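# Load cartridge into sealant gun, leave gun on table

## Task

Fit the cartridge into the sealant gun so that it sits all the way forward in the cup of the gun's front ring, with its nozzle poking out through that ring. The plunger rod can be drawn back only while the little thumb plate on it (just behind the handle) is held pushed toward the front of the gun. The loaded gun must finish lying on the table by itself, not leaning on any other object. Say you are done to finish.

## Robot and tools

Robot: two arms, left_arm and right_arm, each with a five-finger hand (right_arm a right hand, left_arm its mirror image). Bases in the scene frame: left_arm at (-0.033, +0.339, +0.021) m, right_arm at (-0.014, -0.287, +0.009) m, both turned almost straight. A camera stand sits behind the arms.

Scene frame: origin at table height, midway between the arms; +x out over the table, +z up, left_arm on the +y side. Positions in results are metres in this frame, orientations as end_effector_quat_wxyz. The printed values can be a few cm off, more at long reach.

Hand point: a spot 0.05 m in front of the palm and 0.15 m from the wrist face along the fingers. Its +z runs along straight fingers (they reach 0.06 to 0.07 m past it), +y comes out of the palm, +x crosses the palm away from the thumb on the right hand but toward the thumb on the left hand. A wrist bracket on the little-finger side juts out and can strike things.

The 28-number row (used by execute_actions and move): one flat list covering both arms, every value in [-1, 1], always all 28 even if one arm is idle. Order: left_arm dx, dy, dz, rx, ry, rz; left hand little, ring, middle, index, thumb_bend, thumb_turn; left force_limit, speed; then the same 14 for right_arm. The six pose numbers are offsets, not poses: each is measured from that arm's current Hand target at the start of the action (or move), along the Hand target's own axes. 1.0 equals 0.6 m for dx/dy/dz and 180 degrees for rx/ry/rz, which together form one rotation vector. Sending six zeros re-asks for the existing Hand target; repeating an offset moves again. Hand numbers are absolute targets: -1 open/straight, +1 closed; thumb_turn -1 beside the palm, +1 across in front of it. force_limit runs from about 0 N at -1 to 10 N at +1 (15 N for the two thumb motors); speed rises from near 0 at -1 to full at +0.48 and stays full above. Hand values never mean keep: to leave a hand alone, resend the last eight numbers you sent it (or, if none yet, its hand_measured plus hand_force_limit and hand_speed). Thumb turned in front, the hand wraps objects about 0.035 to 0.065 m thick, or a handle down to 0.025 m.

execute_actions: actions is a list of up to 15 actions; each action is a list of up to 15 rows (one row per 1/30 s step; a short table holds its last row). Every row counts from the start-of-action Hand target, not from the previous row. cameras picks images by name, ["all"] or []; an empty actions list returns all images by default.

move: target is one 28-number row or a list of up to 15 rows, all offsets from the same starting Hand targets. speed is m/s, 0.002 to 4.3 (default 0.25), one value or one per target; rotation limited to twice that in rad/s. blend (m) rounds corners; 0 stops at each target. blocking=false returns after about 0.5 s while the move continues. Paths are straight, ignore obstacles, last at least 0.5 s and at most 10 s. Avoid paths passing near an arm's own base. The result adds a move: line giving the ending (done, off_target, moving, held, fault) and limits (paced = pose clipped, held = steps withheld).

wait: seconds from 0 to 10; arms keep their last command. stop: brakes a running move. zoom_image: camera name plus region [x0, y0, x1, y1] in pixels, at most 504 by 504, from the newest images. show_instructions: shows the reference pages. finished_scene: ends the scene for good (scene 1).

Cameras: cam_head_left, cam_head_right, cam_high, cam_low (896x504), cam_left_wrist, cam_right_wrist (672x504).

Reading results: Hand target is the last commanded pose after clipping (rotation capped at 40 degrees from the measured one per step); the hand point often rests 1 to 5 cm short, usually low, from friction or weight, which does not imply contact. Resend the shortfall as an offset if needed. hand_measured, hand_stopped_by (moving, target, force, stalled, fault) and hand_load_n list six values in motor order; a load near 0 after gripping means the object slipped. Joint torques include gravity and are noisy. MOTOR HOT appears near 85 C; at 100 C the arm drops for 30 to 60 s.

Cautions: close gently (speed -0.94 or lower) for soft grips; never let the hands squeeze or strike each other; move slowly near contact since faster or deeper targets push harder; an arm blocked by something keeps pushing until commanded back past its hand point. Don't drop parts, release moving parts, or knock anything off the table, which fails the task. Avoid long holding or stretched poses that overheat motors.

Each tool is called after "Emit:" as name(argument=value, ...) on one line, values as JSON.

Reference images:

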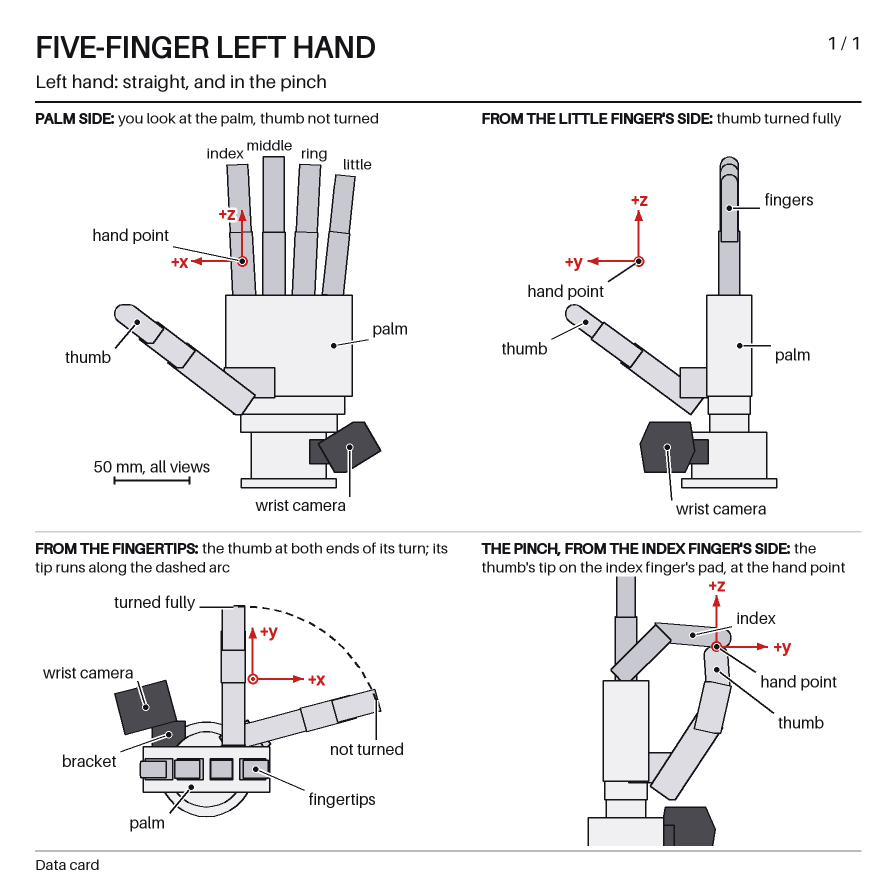

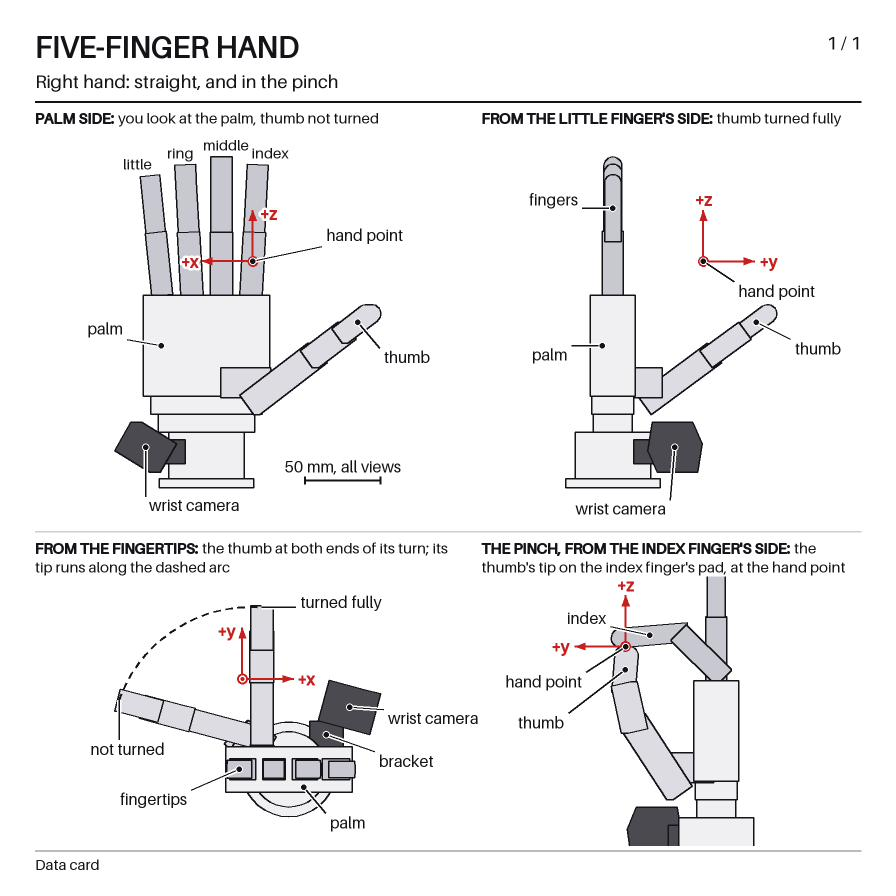

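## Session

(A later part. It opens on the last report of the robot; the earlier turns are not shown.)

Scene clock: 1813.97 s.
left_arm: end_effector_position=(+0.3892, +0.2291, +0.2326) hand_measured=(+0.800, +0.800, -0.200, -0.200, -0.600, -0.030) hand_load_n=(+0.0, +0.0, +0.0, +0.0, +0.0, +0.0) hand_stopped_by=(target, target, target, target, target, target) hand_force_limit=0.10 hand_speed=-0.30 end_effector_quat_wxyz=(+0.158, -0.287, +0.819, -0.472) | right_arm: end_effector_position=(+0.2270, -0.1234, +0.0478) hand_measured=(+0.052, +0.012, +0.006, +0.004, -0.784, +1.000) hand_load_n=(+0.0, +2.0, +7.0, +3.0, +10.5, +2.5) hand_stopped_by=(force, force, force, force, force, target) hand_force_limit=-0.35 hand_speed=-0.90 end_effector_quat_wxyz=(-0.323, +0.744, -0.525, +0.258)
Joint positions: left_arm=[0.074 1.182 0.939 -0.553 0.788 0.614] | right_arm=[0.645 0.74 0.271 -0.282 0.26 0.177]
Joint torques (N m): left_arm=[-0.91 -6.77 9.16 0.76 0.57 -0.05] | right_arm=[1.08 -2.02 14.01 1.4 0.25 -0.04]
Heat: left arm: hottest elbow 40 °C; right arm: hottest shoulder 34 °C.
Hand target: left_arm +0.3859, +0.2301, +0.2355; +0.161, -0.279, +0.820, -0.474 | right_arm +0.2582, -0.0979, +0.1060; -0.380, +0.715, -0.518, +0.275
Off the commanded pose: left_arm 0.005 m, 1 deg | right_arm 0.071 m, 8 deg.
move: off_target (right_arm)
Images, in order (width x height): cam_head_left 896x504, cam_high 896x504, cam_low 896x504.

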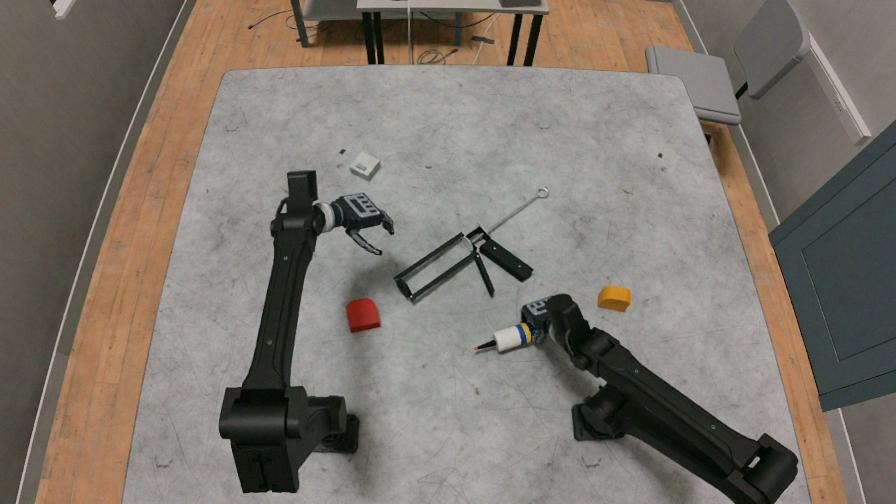

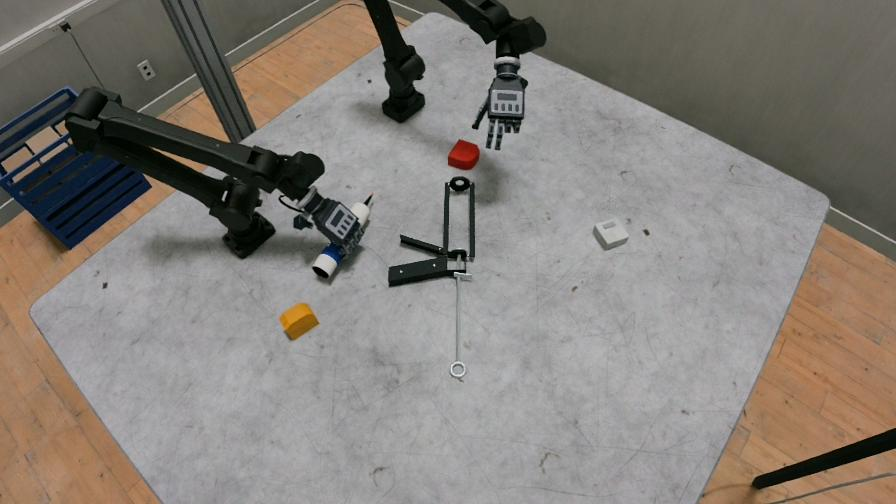

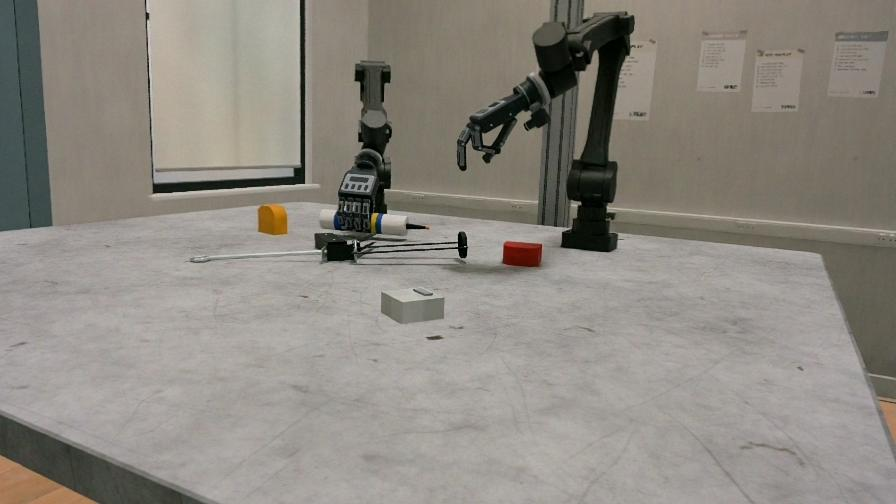

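Emit:
move(target=[0,0,0,0,0,0,0.8,0.8,-0.2,-0.2,-0.6,-0.03,0.1,-0.3,-0.02,-0.1493,-0.023,0,0,0,0.1,0.15,0.15,0.1,-0.78,1,-0.35,-0.9], speed=0.1, cameras=["cam_head_left","cam_high","cam_low","cam_right_wrist"])

Emit:
zoom_image(camera="cam_low", region=[300, 150, 440, 270])

Emit:
zoom_image(camera="cam_head_left", region=[440, 240, 600, 360])

Scene clock: 1823.63 s.
left_arm: end_effector_position=(+0.3892, +0.2291, +0.2326) hand_measured=(+0.800, +0.800, -0.200, -0.200, -0.600, -0.030) hand_load_n=(+0.0, +0.0, +0.0, +0.0, +0.0, +0.0) hand_stopped_by=(target, target, target, target, target, target) hand_force_limit=0.10 hand_speed=-0.30 end_effector_quat_wxyz=(+0.158, -0.287, +0.819, -0.472) | right_arm: end_effector_position=(+0.2648, -0.0958, +0.1327) hand_measured=(+0.052, +0.012, +0.006, +0.004, -0.784, +1.000) hand_load_n=(+0.0, +2.0, +7.0, +2.5, +10.5, +2.5) hand_stopped_by=(force, force, force, force, force, target) hand_force_limit=-0.35 hand_speed=-0.90 end_effector_quat_wxyz=(-0.331, +0.740, -0.524, +0.260)
Joint positions: left_arm=[0.074 1.182 0.939 -0.553 0.788 0.614] | right_arm=[0.645 0.789 0.519 -0.461 0.26 0.177]
Joint torques (N m): left_arm=[-0.56 -7.24 9.21 0.8 0.57 -0.05] | right_arm=[0.03 -1.67 14.56 1.51 0.21 -0.08]
Heat: left arm: hottest elbow 39 °C; right arm: hottest elbow 38 °C.
Hand target: left_arm +0.3859, +0.2301, +0.2355; +0.161, -0.279, +0.820, -0.474 | right_arm +0.2912, -0.0744, +0.1879; -0.380, +0.715, -0.518, +0.275
Off the commanded pose: left_arm 0.005 m, 1 deg | right_arm 0.065 m, 7 deg.
move: off_target (right_arm)
Images, in order (width x height): cam_head_left 896x504, cam_high 896x504, cam_low 896x504, cam_right_wrist 672x504.

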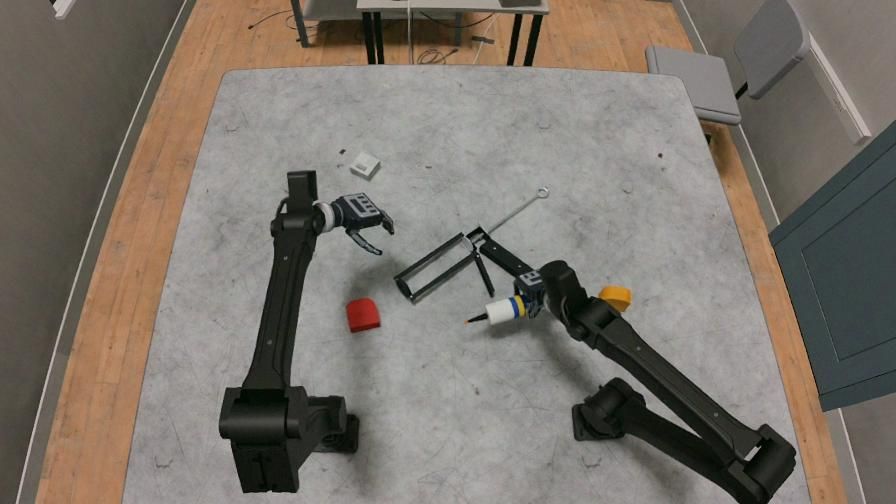

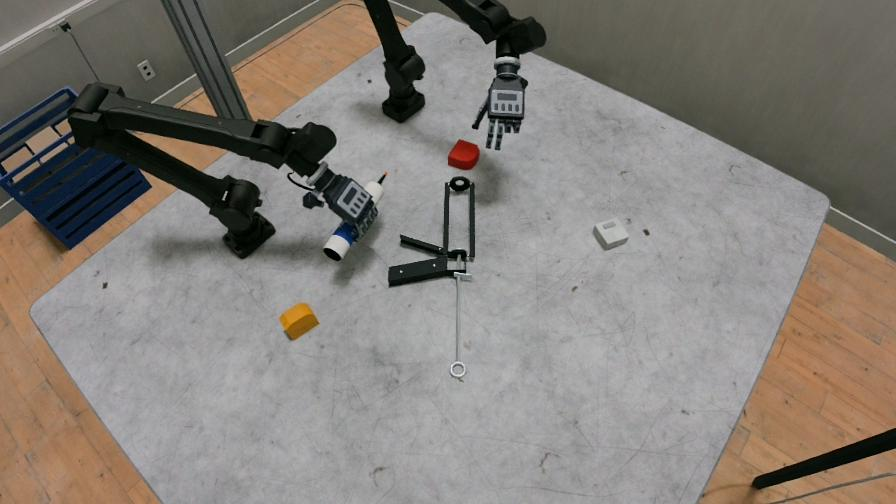

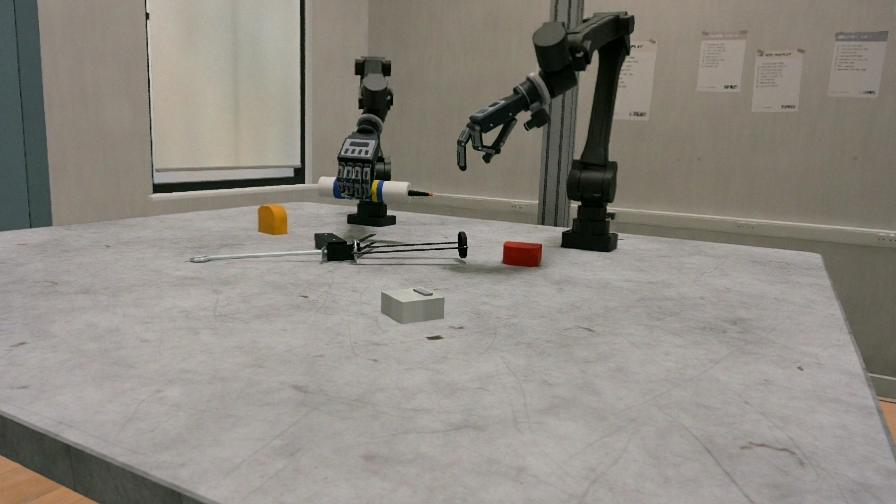

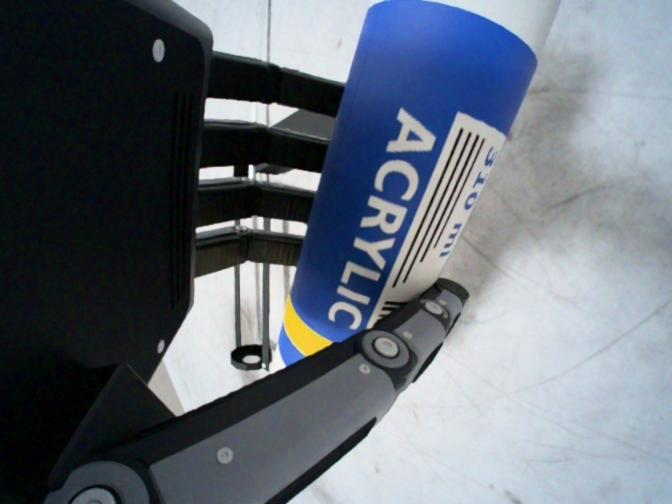

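Scaled by 3.600 from the camera's 896x504 image, which has a finer 1280x720 frame.

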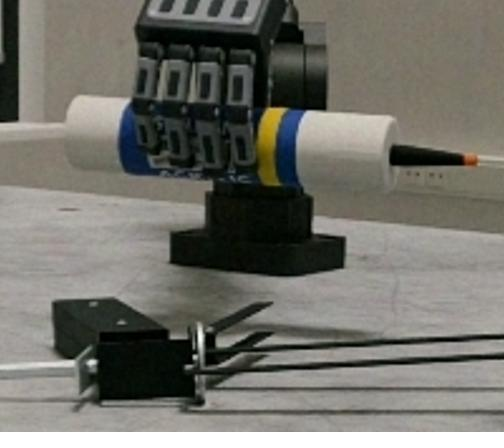

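Scaled by 3.150 from the camera's 896x504 image, which has a finer 1280x720 frame.

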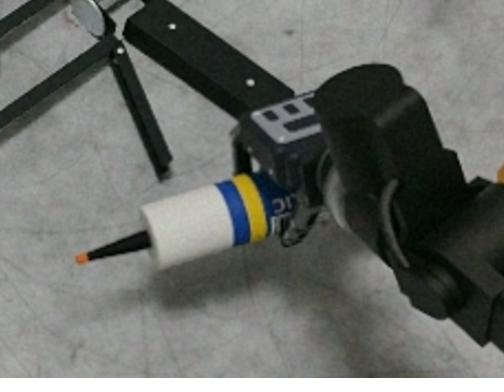

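Emit:
move(target=[0.0307,0.0733,-0.2278,0,0,0,0.8,0.8,-0.2,-0.2,-0.6,-0.03,0.1,-0.3,-0.1565,-0.2678,0.302,0.0358,-0.0662,-0.1255,0.1,0.15,0.15,0.1,-0.78,1,-0.35,-0.9], speed=0.15, cameras=["cam_head_left","cam_high","cam_low","cam_right_wrist"])

Emit:
zoom_image(camera="cam_low", region=[300, 130, 500, 280])

Emit:
zoom_image(camera="cam_head_left", region=[380, 180, 560, 310])

Emit:
zoom_image(camera="cam_high", region=[370, 120, 510, 300])

Scene clock: 1873.30 s.
left_arm: end_effector_position=(+0.2802, +0.3269, +0.2502) hand_measured=(+0.800, +0.800, -0.200, -0.200, -0.600, -0.030) hand_load_n=(+0.0, +0.0, +0.0, +0.0, +0.0, +0.0) hand_stopped_by=(target, target, target, target, target, target) hand_force_limit=0.10 hand_speed=-0.30 end_effector_quat_wxyz=(+0.143, -0.293, +0.819, -0.472) | right_arm: end_effector_position=(+0.4530, +0.0645, +0.1519) hand_measured=(+0.052, +0.012, +0.006, +0.004, -0.784, +1.000) hand_load_n=(+0.0, +2.0, +7.0, +3.0, +10.5, +2.5) hand_stopped_by=(force, force, force, force, force, target) hand_force_limit=-0.35 hand_speed=-0.90 end_effector_quat_wxyz=(-0.355, +0.837, -0.328, +0.257)
Joint positions: left_arm=[0.451 1.019 0.916 -1.136 0.997 1.131] | right_arm=[0.645 1.501 1.088 -0.251 0.049 -0.216]
Joint torques (N m): left_arm=[-0.79 -3.9 11.66 -0.05 0.8 -0.03] | right_arm=[-0.21 -13.63 14.34 2.66 0.03 -0.21]
Motor temperatures (°C): left_arm=[21 32 38 21 22 21] | right_arm=[24 31 50 21 24 21]
Heat: left arm: hottest elbow 38 °C; right arm: hottest elbow 50 °C.
Hand target: left_arm +0.2857, +0.3302, +0.2657; +0.161, -0.279, +0.820, -0.474 | right_arm +0.4902, +0.0895, +0.2194; -0.409, +0.805, -0.310, +0.297
Off the commanded pose: left_arm 0.017 m, 3 deg | right_arm 0.081 m, 9 deg.
move: off_target (left_arm, right_arm)
Images, in order (width x height): cam_head_left 896x504, cam_high 896x504, cam_low 896x504, cam_right_wrist 672x504.

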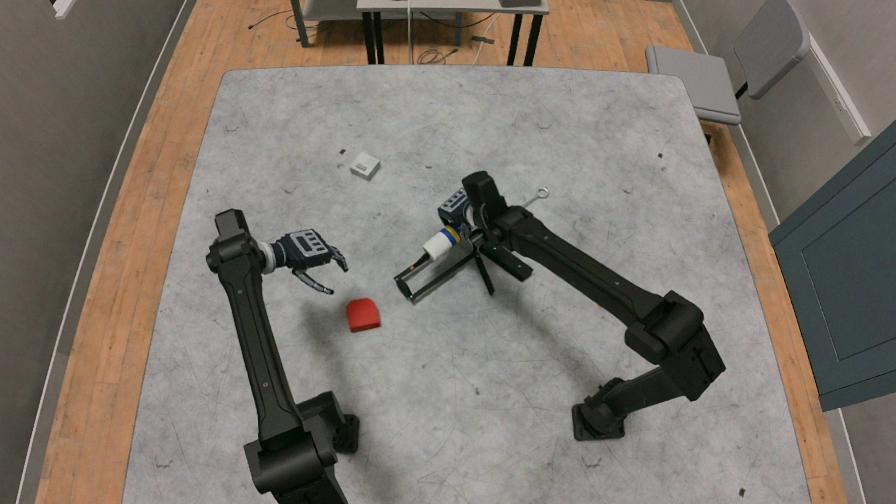

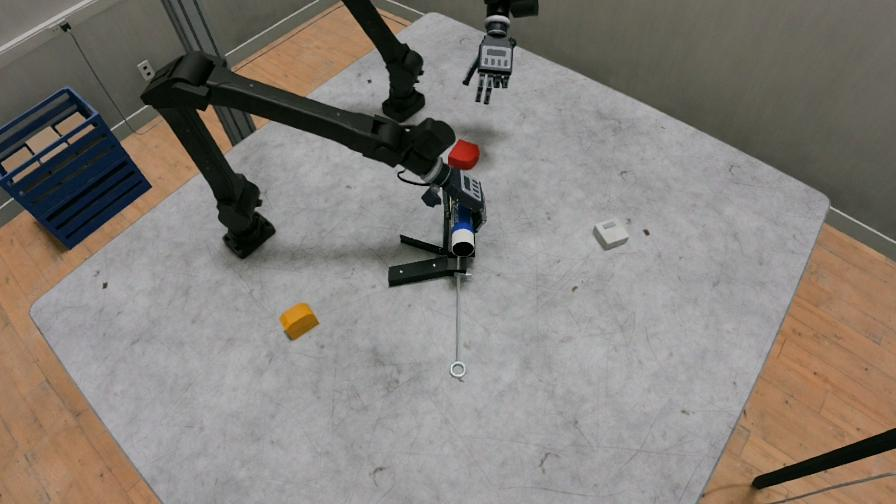

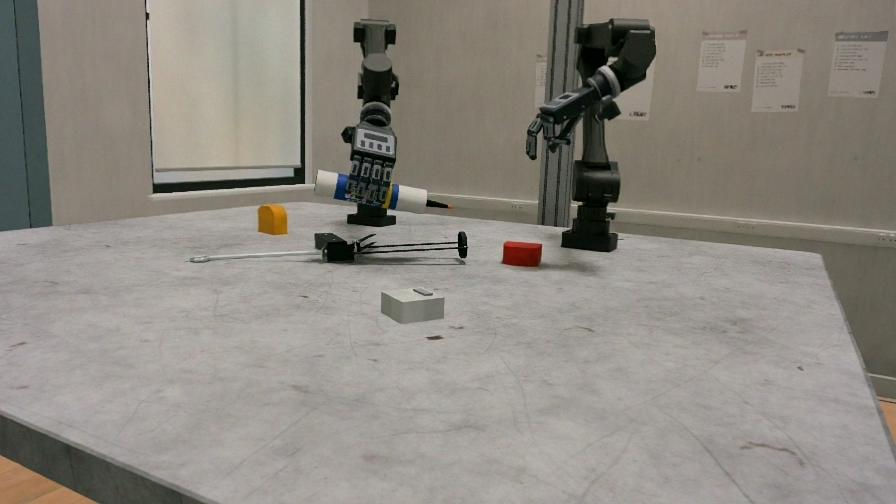

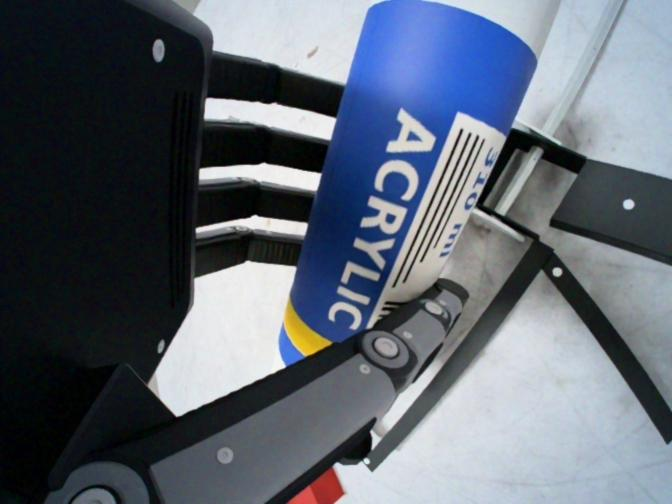

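Scaled by 2.520 from the camera's 896x504 image, which has a finer 1280x720 frame.

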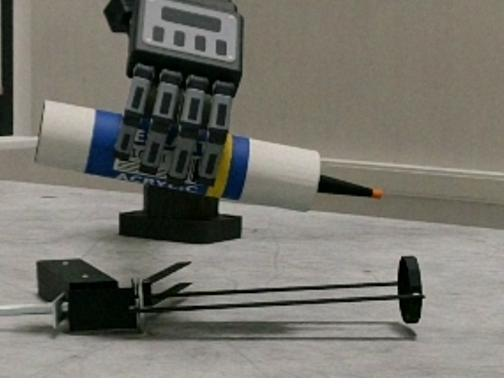

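Scaled by 2.800 from the camera's 896x504 image, which has a finer 1280x720 frame.

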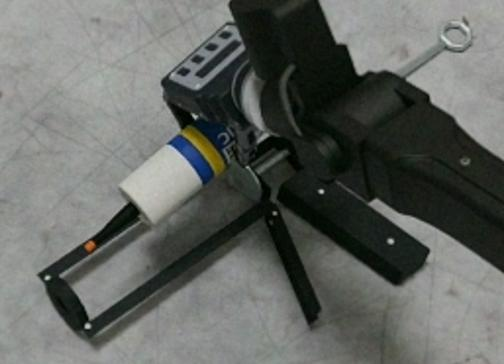

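Scaled by 2.800 from the camera's 896x504 image, which has a finer 1280x720 frame.

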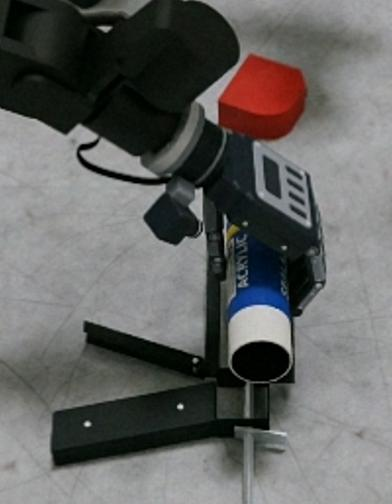

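Emit:
move(target=[0,0,0,0,0,0,0.8,0.8,-0.2,-0.2,-0.6,-0.03,0.1,-0.3,-0.0208,0.0705,0.0563,-0.0019,0.007,0.0041,0.1,0.15,0.15,0.1,-0.78,1,-0.35,-0.9], speed=0.08, cameras=["cam_head_left","cam_high","cam_low"])

Emit:
zoom_image(camera="cam_low", region=[300, 150, 500, 280])

Emit:
zoom_image(camera="cam_head_left", region=[390, 210, 490, 310])

Emit:
zoom_image(camera="cam_high", region=[410, 150, 510, 290])

Scene clock: 1895.10 s.
left_arm: end_effector_position=(+0.2802, +0.3269, +0.2502) hand_measured=(+0.800, +0.800, -0.200, -0.200, -0.600, -0.030) hand_load_n=(+0.0, +0.0, +0.0, +0.0, +0.0, +0.0) hand_stopped_by=(target, target, target, target, target, target) hand_force_limit=0.10 hand_speed=-0.30 end_effector_quat_wxyz=(+0.143, -0.293, +0.819, -0.472) | right_arm: end_effector_position=(+0.4791, +0.0780, +0.1232) hand_measured=(+0.052, +0.012, +0.006, +0.004, -0.784, +1.000) hand_load_n=(+0.0, +1.5, +7.0, +3.0, +11.0, +3.0) hand_stopped_by=(force, force, force, force, force, target) hand_force_limit=-0.35 hand_speed=-0.90 end_effector_quat_wxyz=(-0.366, +0.825, -0.329, +0.277)
Joint positions: left_arm=[0.451 1.019 0.916 -1.136 0.997 1.131] | right_arm=[0.645 1.592 1.088 -0.114 0.072 -0.216]
Joint torques (N m): left_arm=[-0.73 -4.42 11.75 0.12 0.79 -0.04] | right_arm=[0.85 -14.92 9.98 3.03 0.25 -0.1]
Heat: left arm: hottest elbow 39 °C; right arm: hottest elbow 46 °C.
Hand target: left_arm +0.2857, +0.3302, +0.2657; +0.161, -0.279, +0.820, -0.474 | right_arm +0.4962, +0.0948, +0.1644; -0.405, +0.801, -0.321, +0.303
Off the commanded pose: left_arm 0.017 m, 3 deg | right_arm 0.048 m, 6 deg.
move: off_target (left_arm, right_arm)
Images, in order (width x height): cam_head_left 896x504, cam_high 896x504, cam_low 896x504.

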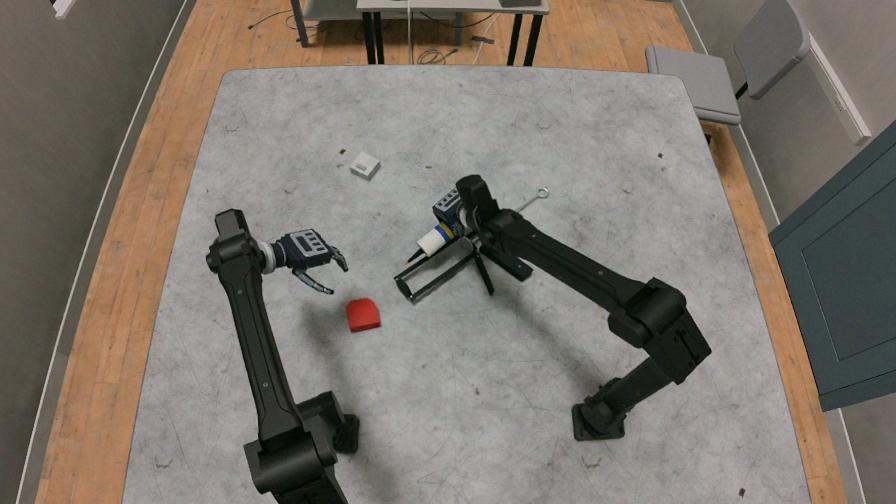

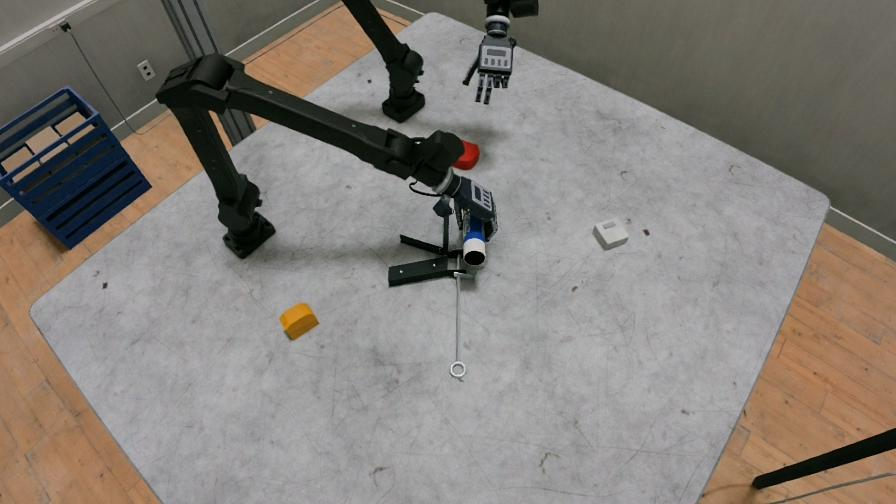

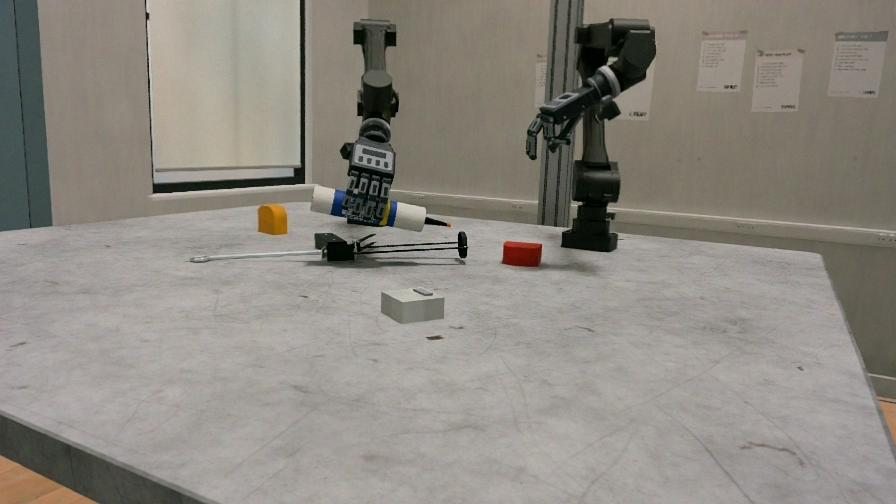

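Scaled by 2.520 from the camera's 896x504 image, which has a finer 1280x720 frame.

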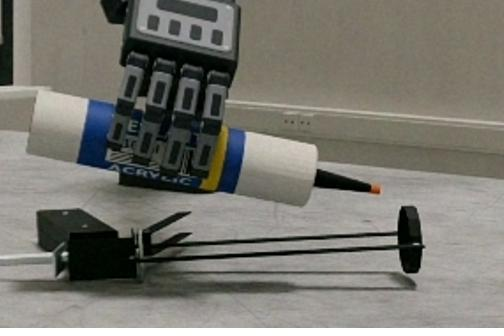

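Scaled by 5.040 from the camera's 896x504 image, which has a finer 1280x720 frame.

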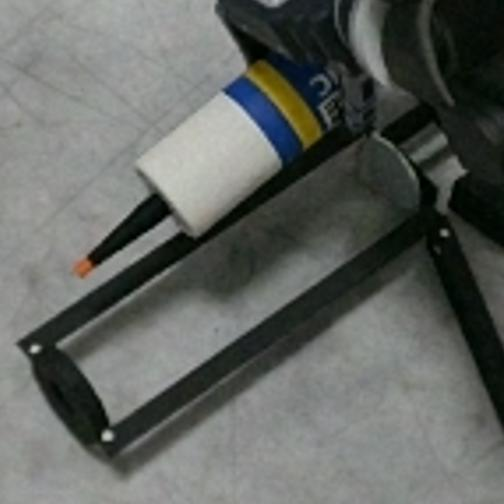

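Scaled by 3.600 from the camera's 896x504 image, which has a finer 1280x720 frame.

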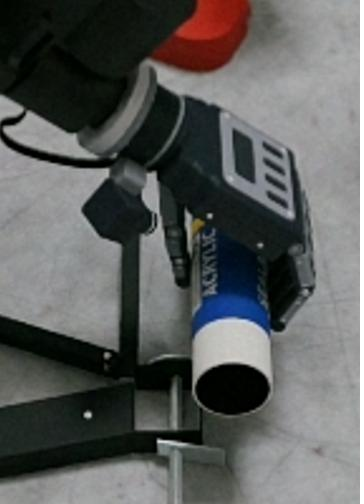

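Emit:
move(target=[0,0,0,0,0,0,0.8,0.8,-0.2,-0.2,-0.6,-0.03,0.1,-0.3,-0.0243,0.045,-0.0207,0,0,0,0.1,0.15,0.15,0.1,-0.78,1,-0.35,-0.9], speed=0.08, cameras=["cam_head_left","cam_high","cam_low"])

Emit:
zoom_image(camera="cam_head_left", region=[390, 210, 490, 310])

Emit:
zoom_image(camera="cam_high", region=[410, 150, 510, 290])

Scene clock: 1911.20 s.
left_arm: end_effector_position=(+0.2802, +0.3269, +0.2502) hand_measured=(+0.800, +0.800, -0.200, -0.200, -0.600, -0.030) hand_load_n=(+0.0, +0.0, +0.0, +0.0, +0.0, +0.0) hand_stopped_by=(target, target, target, target, target, target) hand_force_limit=0.10 hand_speed=-0.30 end_effector_quat_wxyz=(+0.143, -0.293, +0.819, -0.472) | right_arm: end_effector_position=(+0.4553, +0.0703, +0.0886) hand_measured=(+0.052, +0.012, +0.006, +0.004, -0.784, +1.000) hand_load_n=(+0.0, +2.0, +7.0, +3.0, +10.5, +3.0) hand_stopped_by=(force, force, force, force, force, target) hand_force_limit=-0.35 hand_speed=-0.90 end_effector_quat_wxyz=(-0.356, +0.830, -0.331, +0.272)
Joint positions: left_arm=[0.451 1.019 0.916 -1.136 0.997 1.131] | right_arm=[0.663 1.592 0.996 -0.047 0.088 -0.207]
Joint torques (N m): left_arm=[-0.62 -4.78 11.75 -0.02 0.81 -0.04] | right_arm=[0.62 -16.5 9.14 2.92 0.28 -0.06]
Motor temperatures (°C): left_arm=[21 31 40 21 23 21] | right_arm=[24 33 43 21 24 21]
Heat: left arm: hottest elbow 40 °C; right arm: hottest elbow 43 °C.
Hand target: left_arm +0.2857, +0.3302, +0.2657; +0.161, -0.279, +0.820, -0.474 | right_arm +0.4707, +0.0878, +0.1445; -0.405, +0.801, -0.321, +0.303
Off the commanded pose: left_arm 0.017 m, 3 deg | right_arm 0.060 m, 7 deg.
move: off_target (left_arm, right_arm)
Images, in order (width x height): cam_head_left 896x504, cam_high 896x504, cam_low 896x504.

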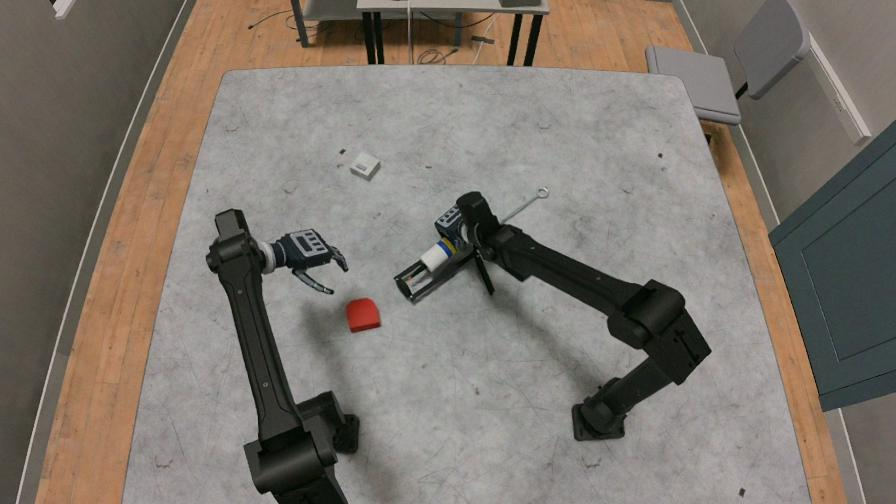

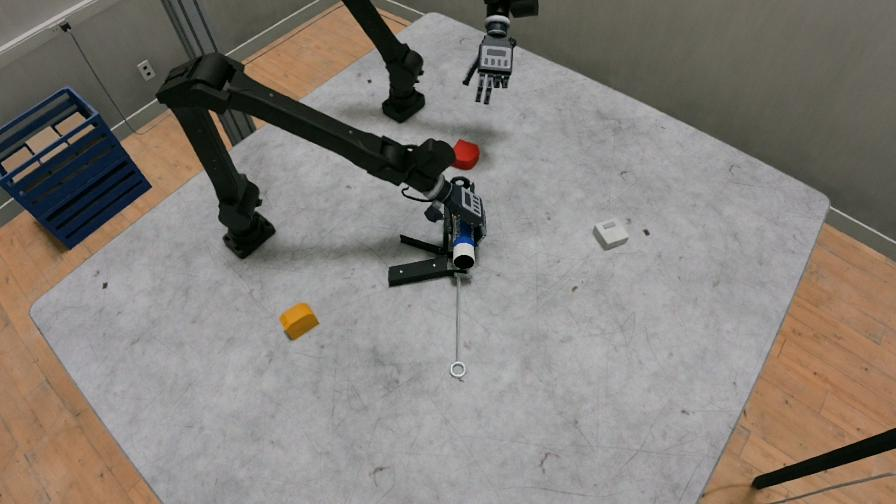

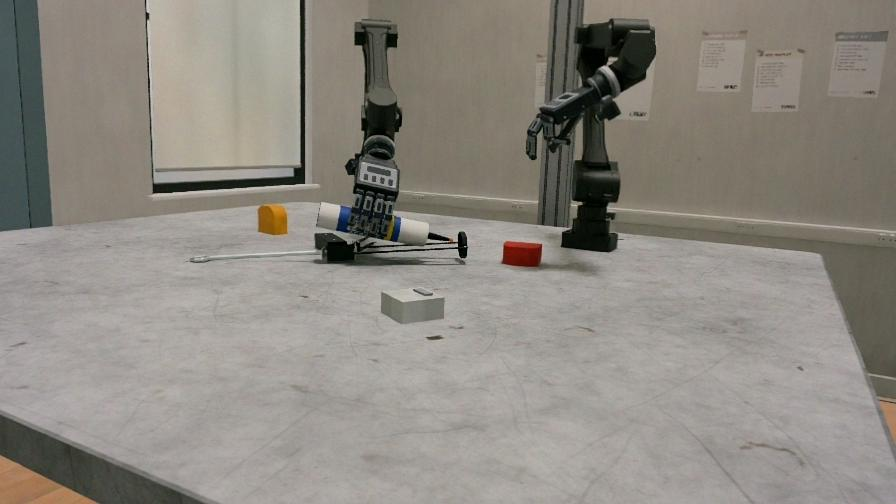

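Scaled by 5.040 from the camera's 896x504 image, which has a finer 1280x720 frame.

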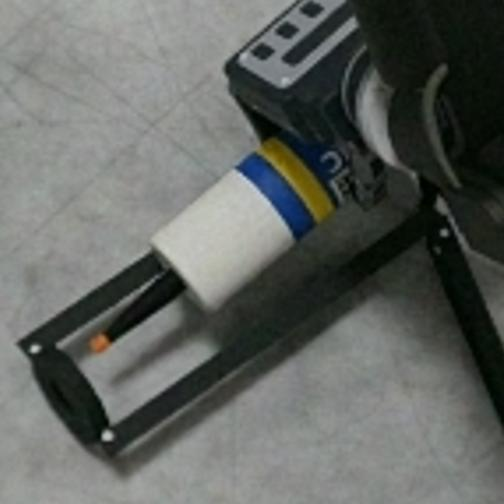

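Scaled by 3.600 from the camera's 896x504 image, which has a finer 1280x720 frame.

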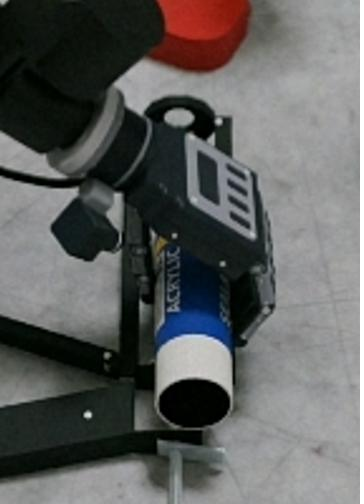

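Emit:
execute_actions(actions=[])

Emit:
zoom_image(camera="cam_head_left", region=[390, 210, 490, 310])

Emit:
zoom_image(camera="cam_high", region=[400, 150, 520, 310])

Emit:
zoom_image(camera="cam_low", region=[300, 150, 500, 280])

Scene clock: 1930.93 s.
left_arm: end_effector_position=(+0.2802, +0.3269, +0.2502) hand_measured=(+0.800, +0.800, -0.200, -0.200, -0.600, -0.030) hand_load_n=(+0.0, +0.0, +0.0, +0.0, +0.0, +0.0) hand_stopped_by=(target, target, target, target, target, target) hand_force_limit=0.10 hand_speed=-0.30 end_effector_quat_wxyz=(+0.143, -0.293, +0.819, -0.472) | right_arm: end_effector_position=(+0.4553, +0.0703, +0.0886) hand_measured=(+0.052, +0.012, +0.006, +0.004, -0.784, +1.000) hand_load_n=(+0.0, +2.0, +7.0, +2.5, +10.5, +3.0) hand_stopped_by=(force, force, force, force, force, target) hand_force_limit=-0.35 hand_speed=-0.90 end_effector_quat_wxyz=(-0.356, +0.830, -0.331, +0.272)
Joint positions: left_arm=[0.451 1.019 0.916 -1.136 0.997 1.131] | right_arm=[0.663 1.592 0.996 -0.047 0.088 -0.207]
Joint velocities: within noise
Joint torques (N m): left_arm=[-0.85 -4.31 11.78 0.01 0.81 -0.07] | right_arm=[0.73 -16.85 9.09 2.95 0.25 -0.06]
Motor temperatures (°C): left_arm=[21 31 41 21 23 21] | right_arm=[24 35 43 21 24 21]
Heat: left arm: hottest elbow 41 °C; right arm: hottest elbow 43 °C.
Hand target: left_arm +0.2857, +0.3302, +0.2657; +0.161, -0.279, +0.820, -0.474 | right_arm +0.4707, +0.0878, +0.1445; -0.405, +0.801, -0.321, +0.303
Off the commanded pose: left_arm 0.017 m, 3 deg | right_arm 0.060 m, 7 deg.

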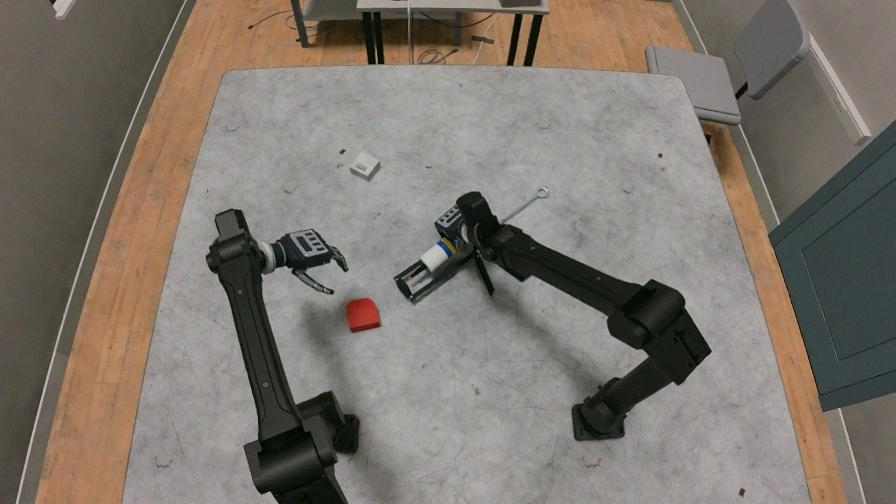

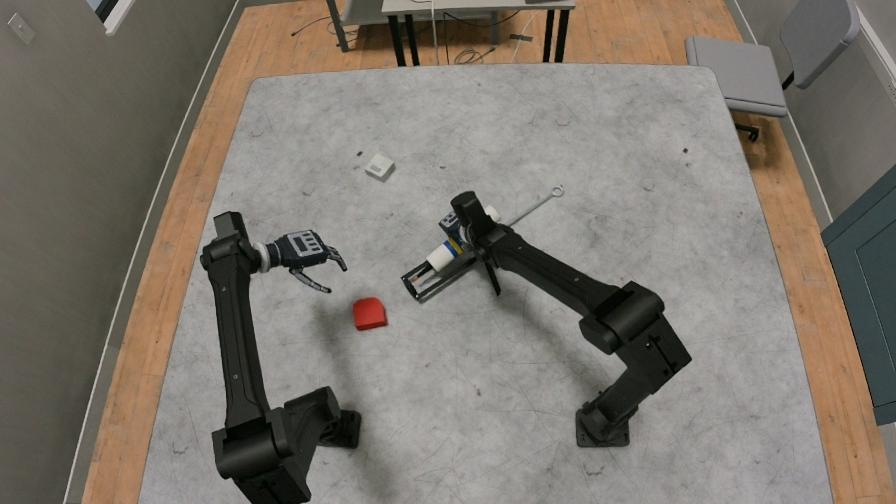

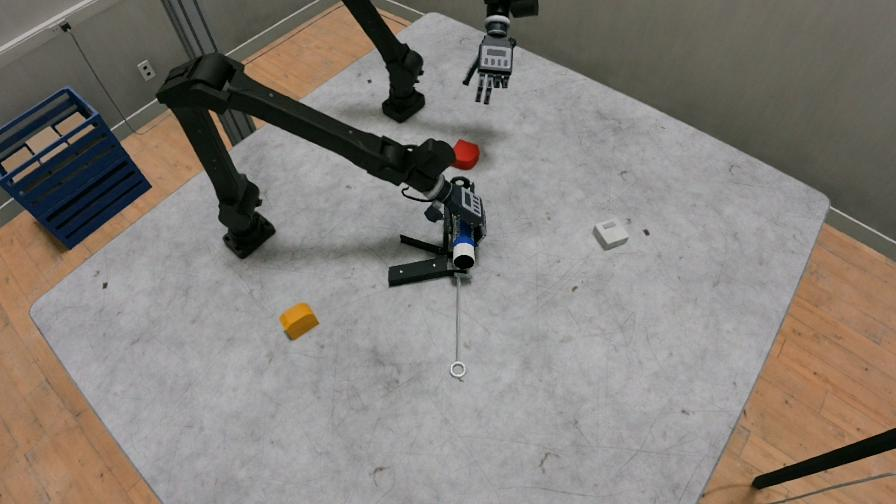

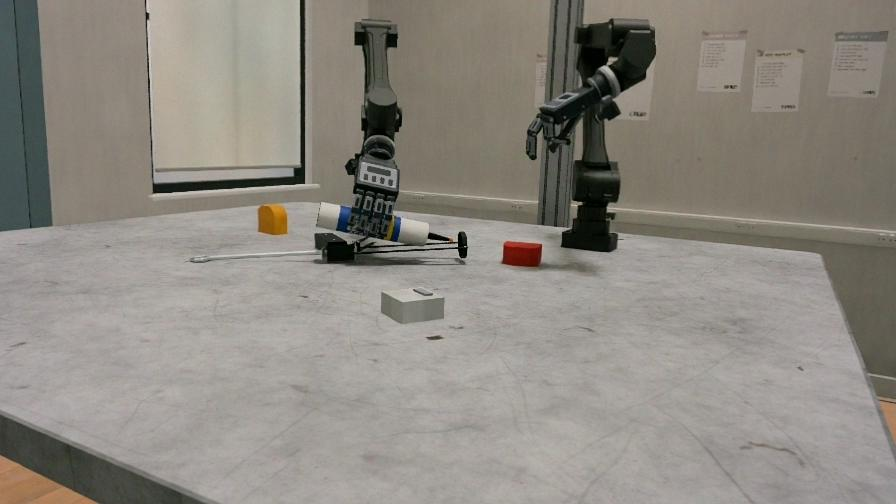

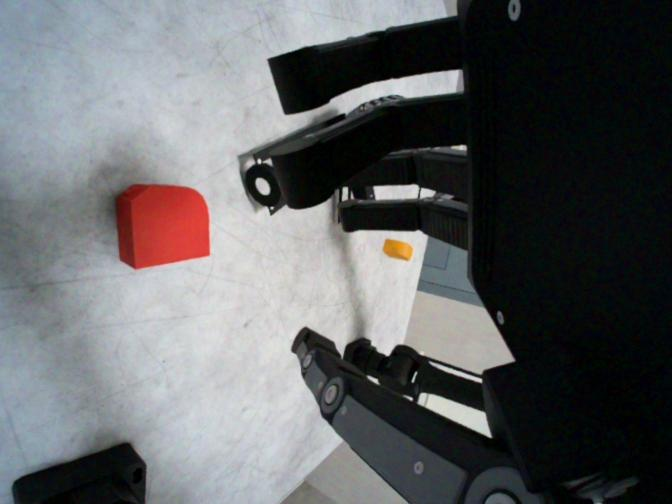

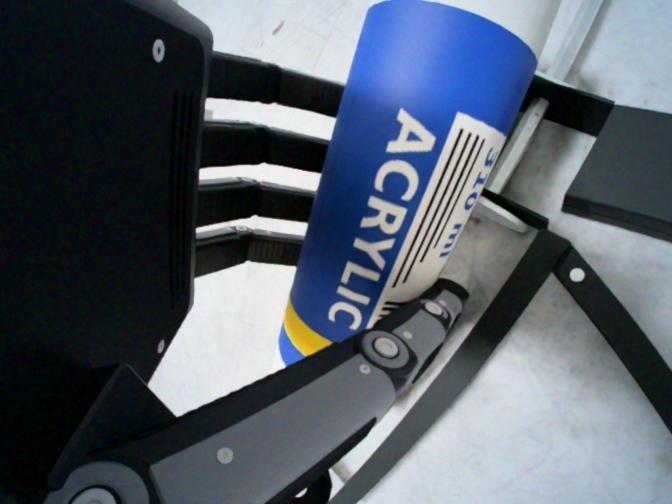

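Scaled by 5.040 from the camera's 896x504 image, which has a finer 1280x720 frame.

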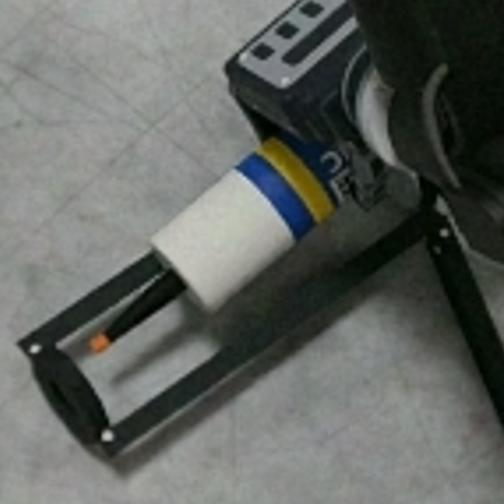

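Scaled by 3.150 from the camera's 896x504 image, which has a finer 1280x720 frame.

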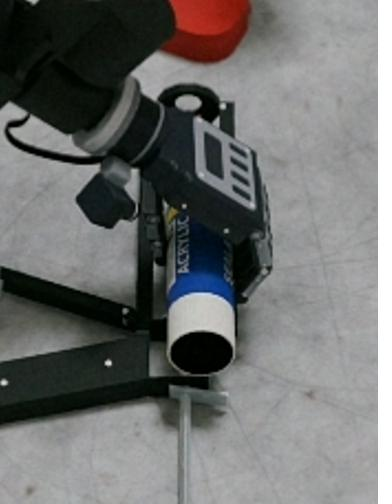

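Scaled by 2.520 from the camera's 896x504 image, which has a finer 1280x720 frame.

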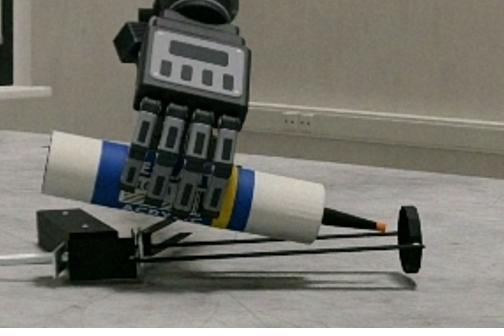

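Emit:
zoom_image(camera="cam_high", region=[440, 170, 490, 220])

Emit:
zoom_image(camera="cam_low", region=[410, 210, 480, 280])

Emit:
zoom_image(camera="cam_head_right", region=[395, 220, 475, 310])

Scaled by 10.080 from the camera's 896x504 image, which has a finer 1280x720 frame.

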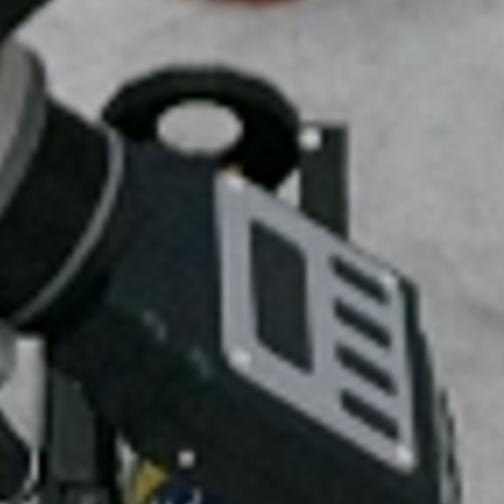

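Scaled by 7.200 from the camera's 896x504 image, which has a finer 1280x720 frame.

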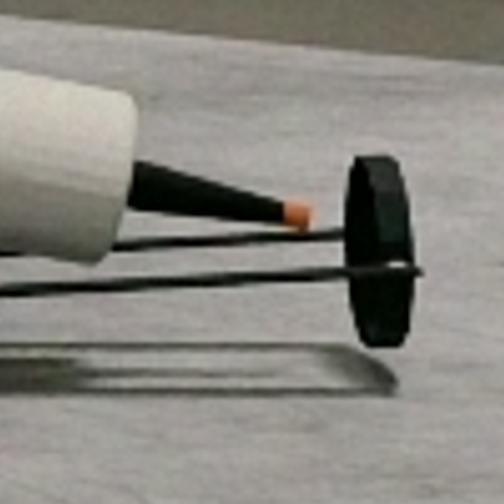

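Scaled by 5.600 from the camera's 896x504 image, which has a finer 1280x720 frame.

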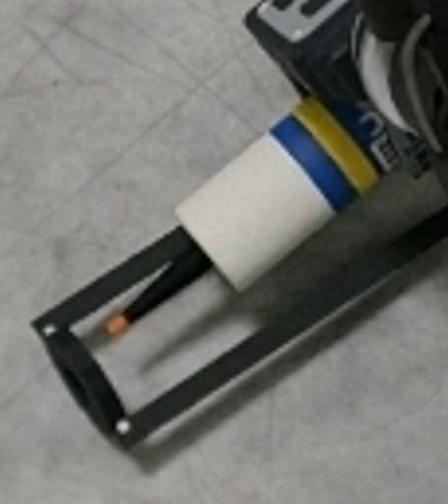

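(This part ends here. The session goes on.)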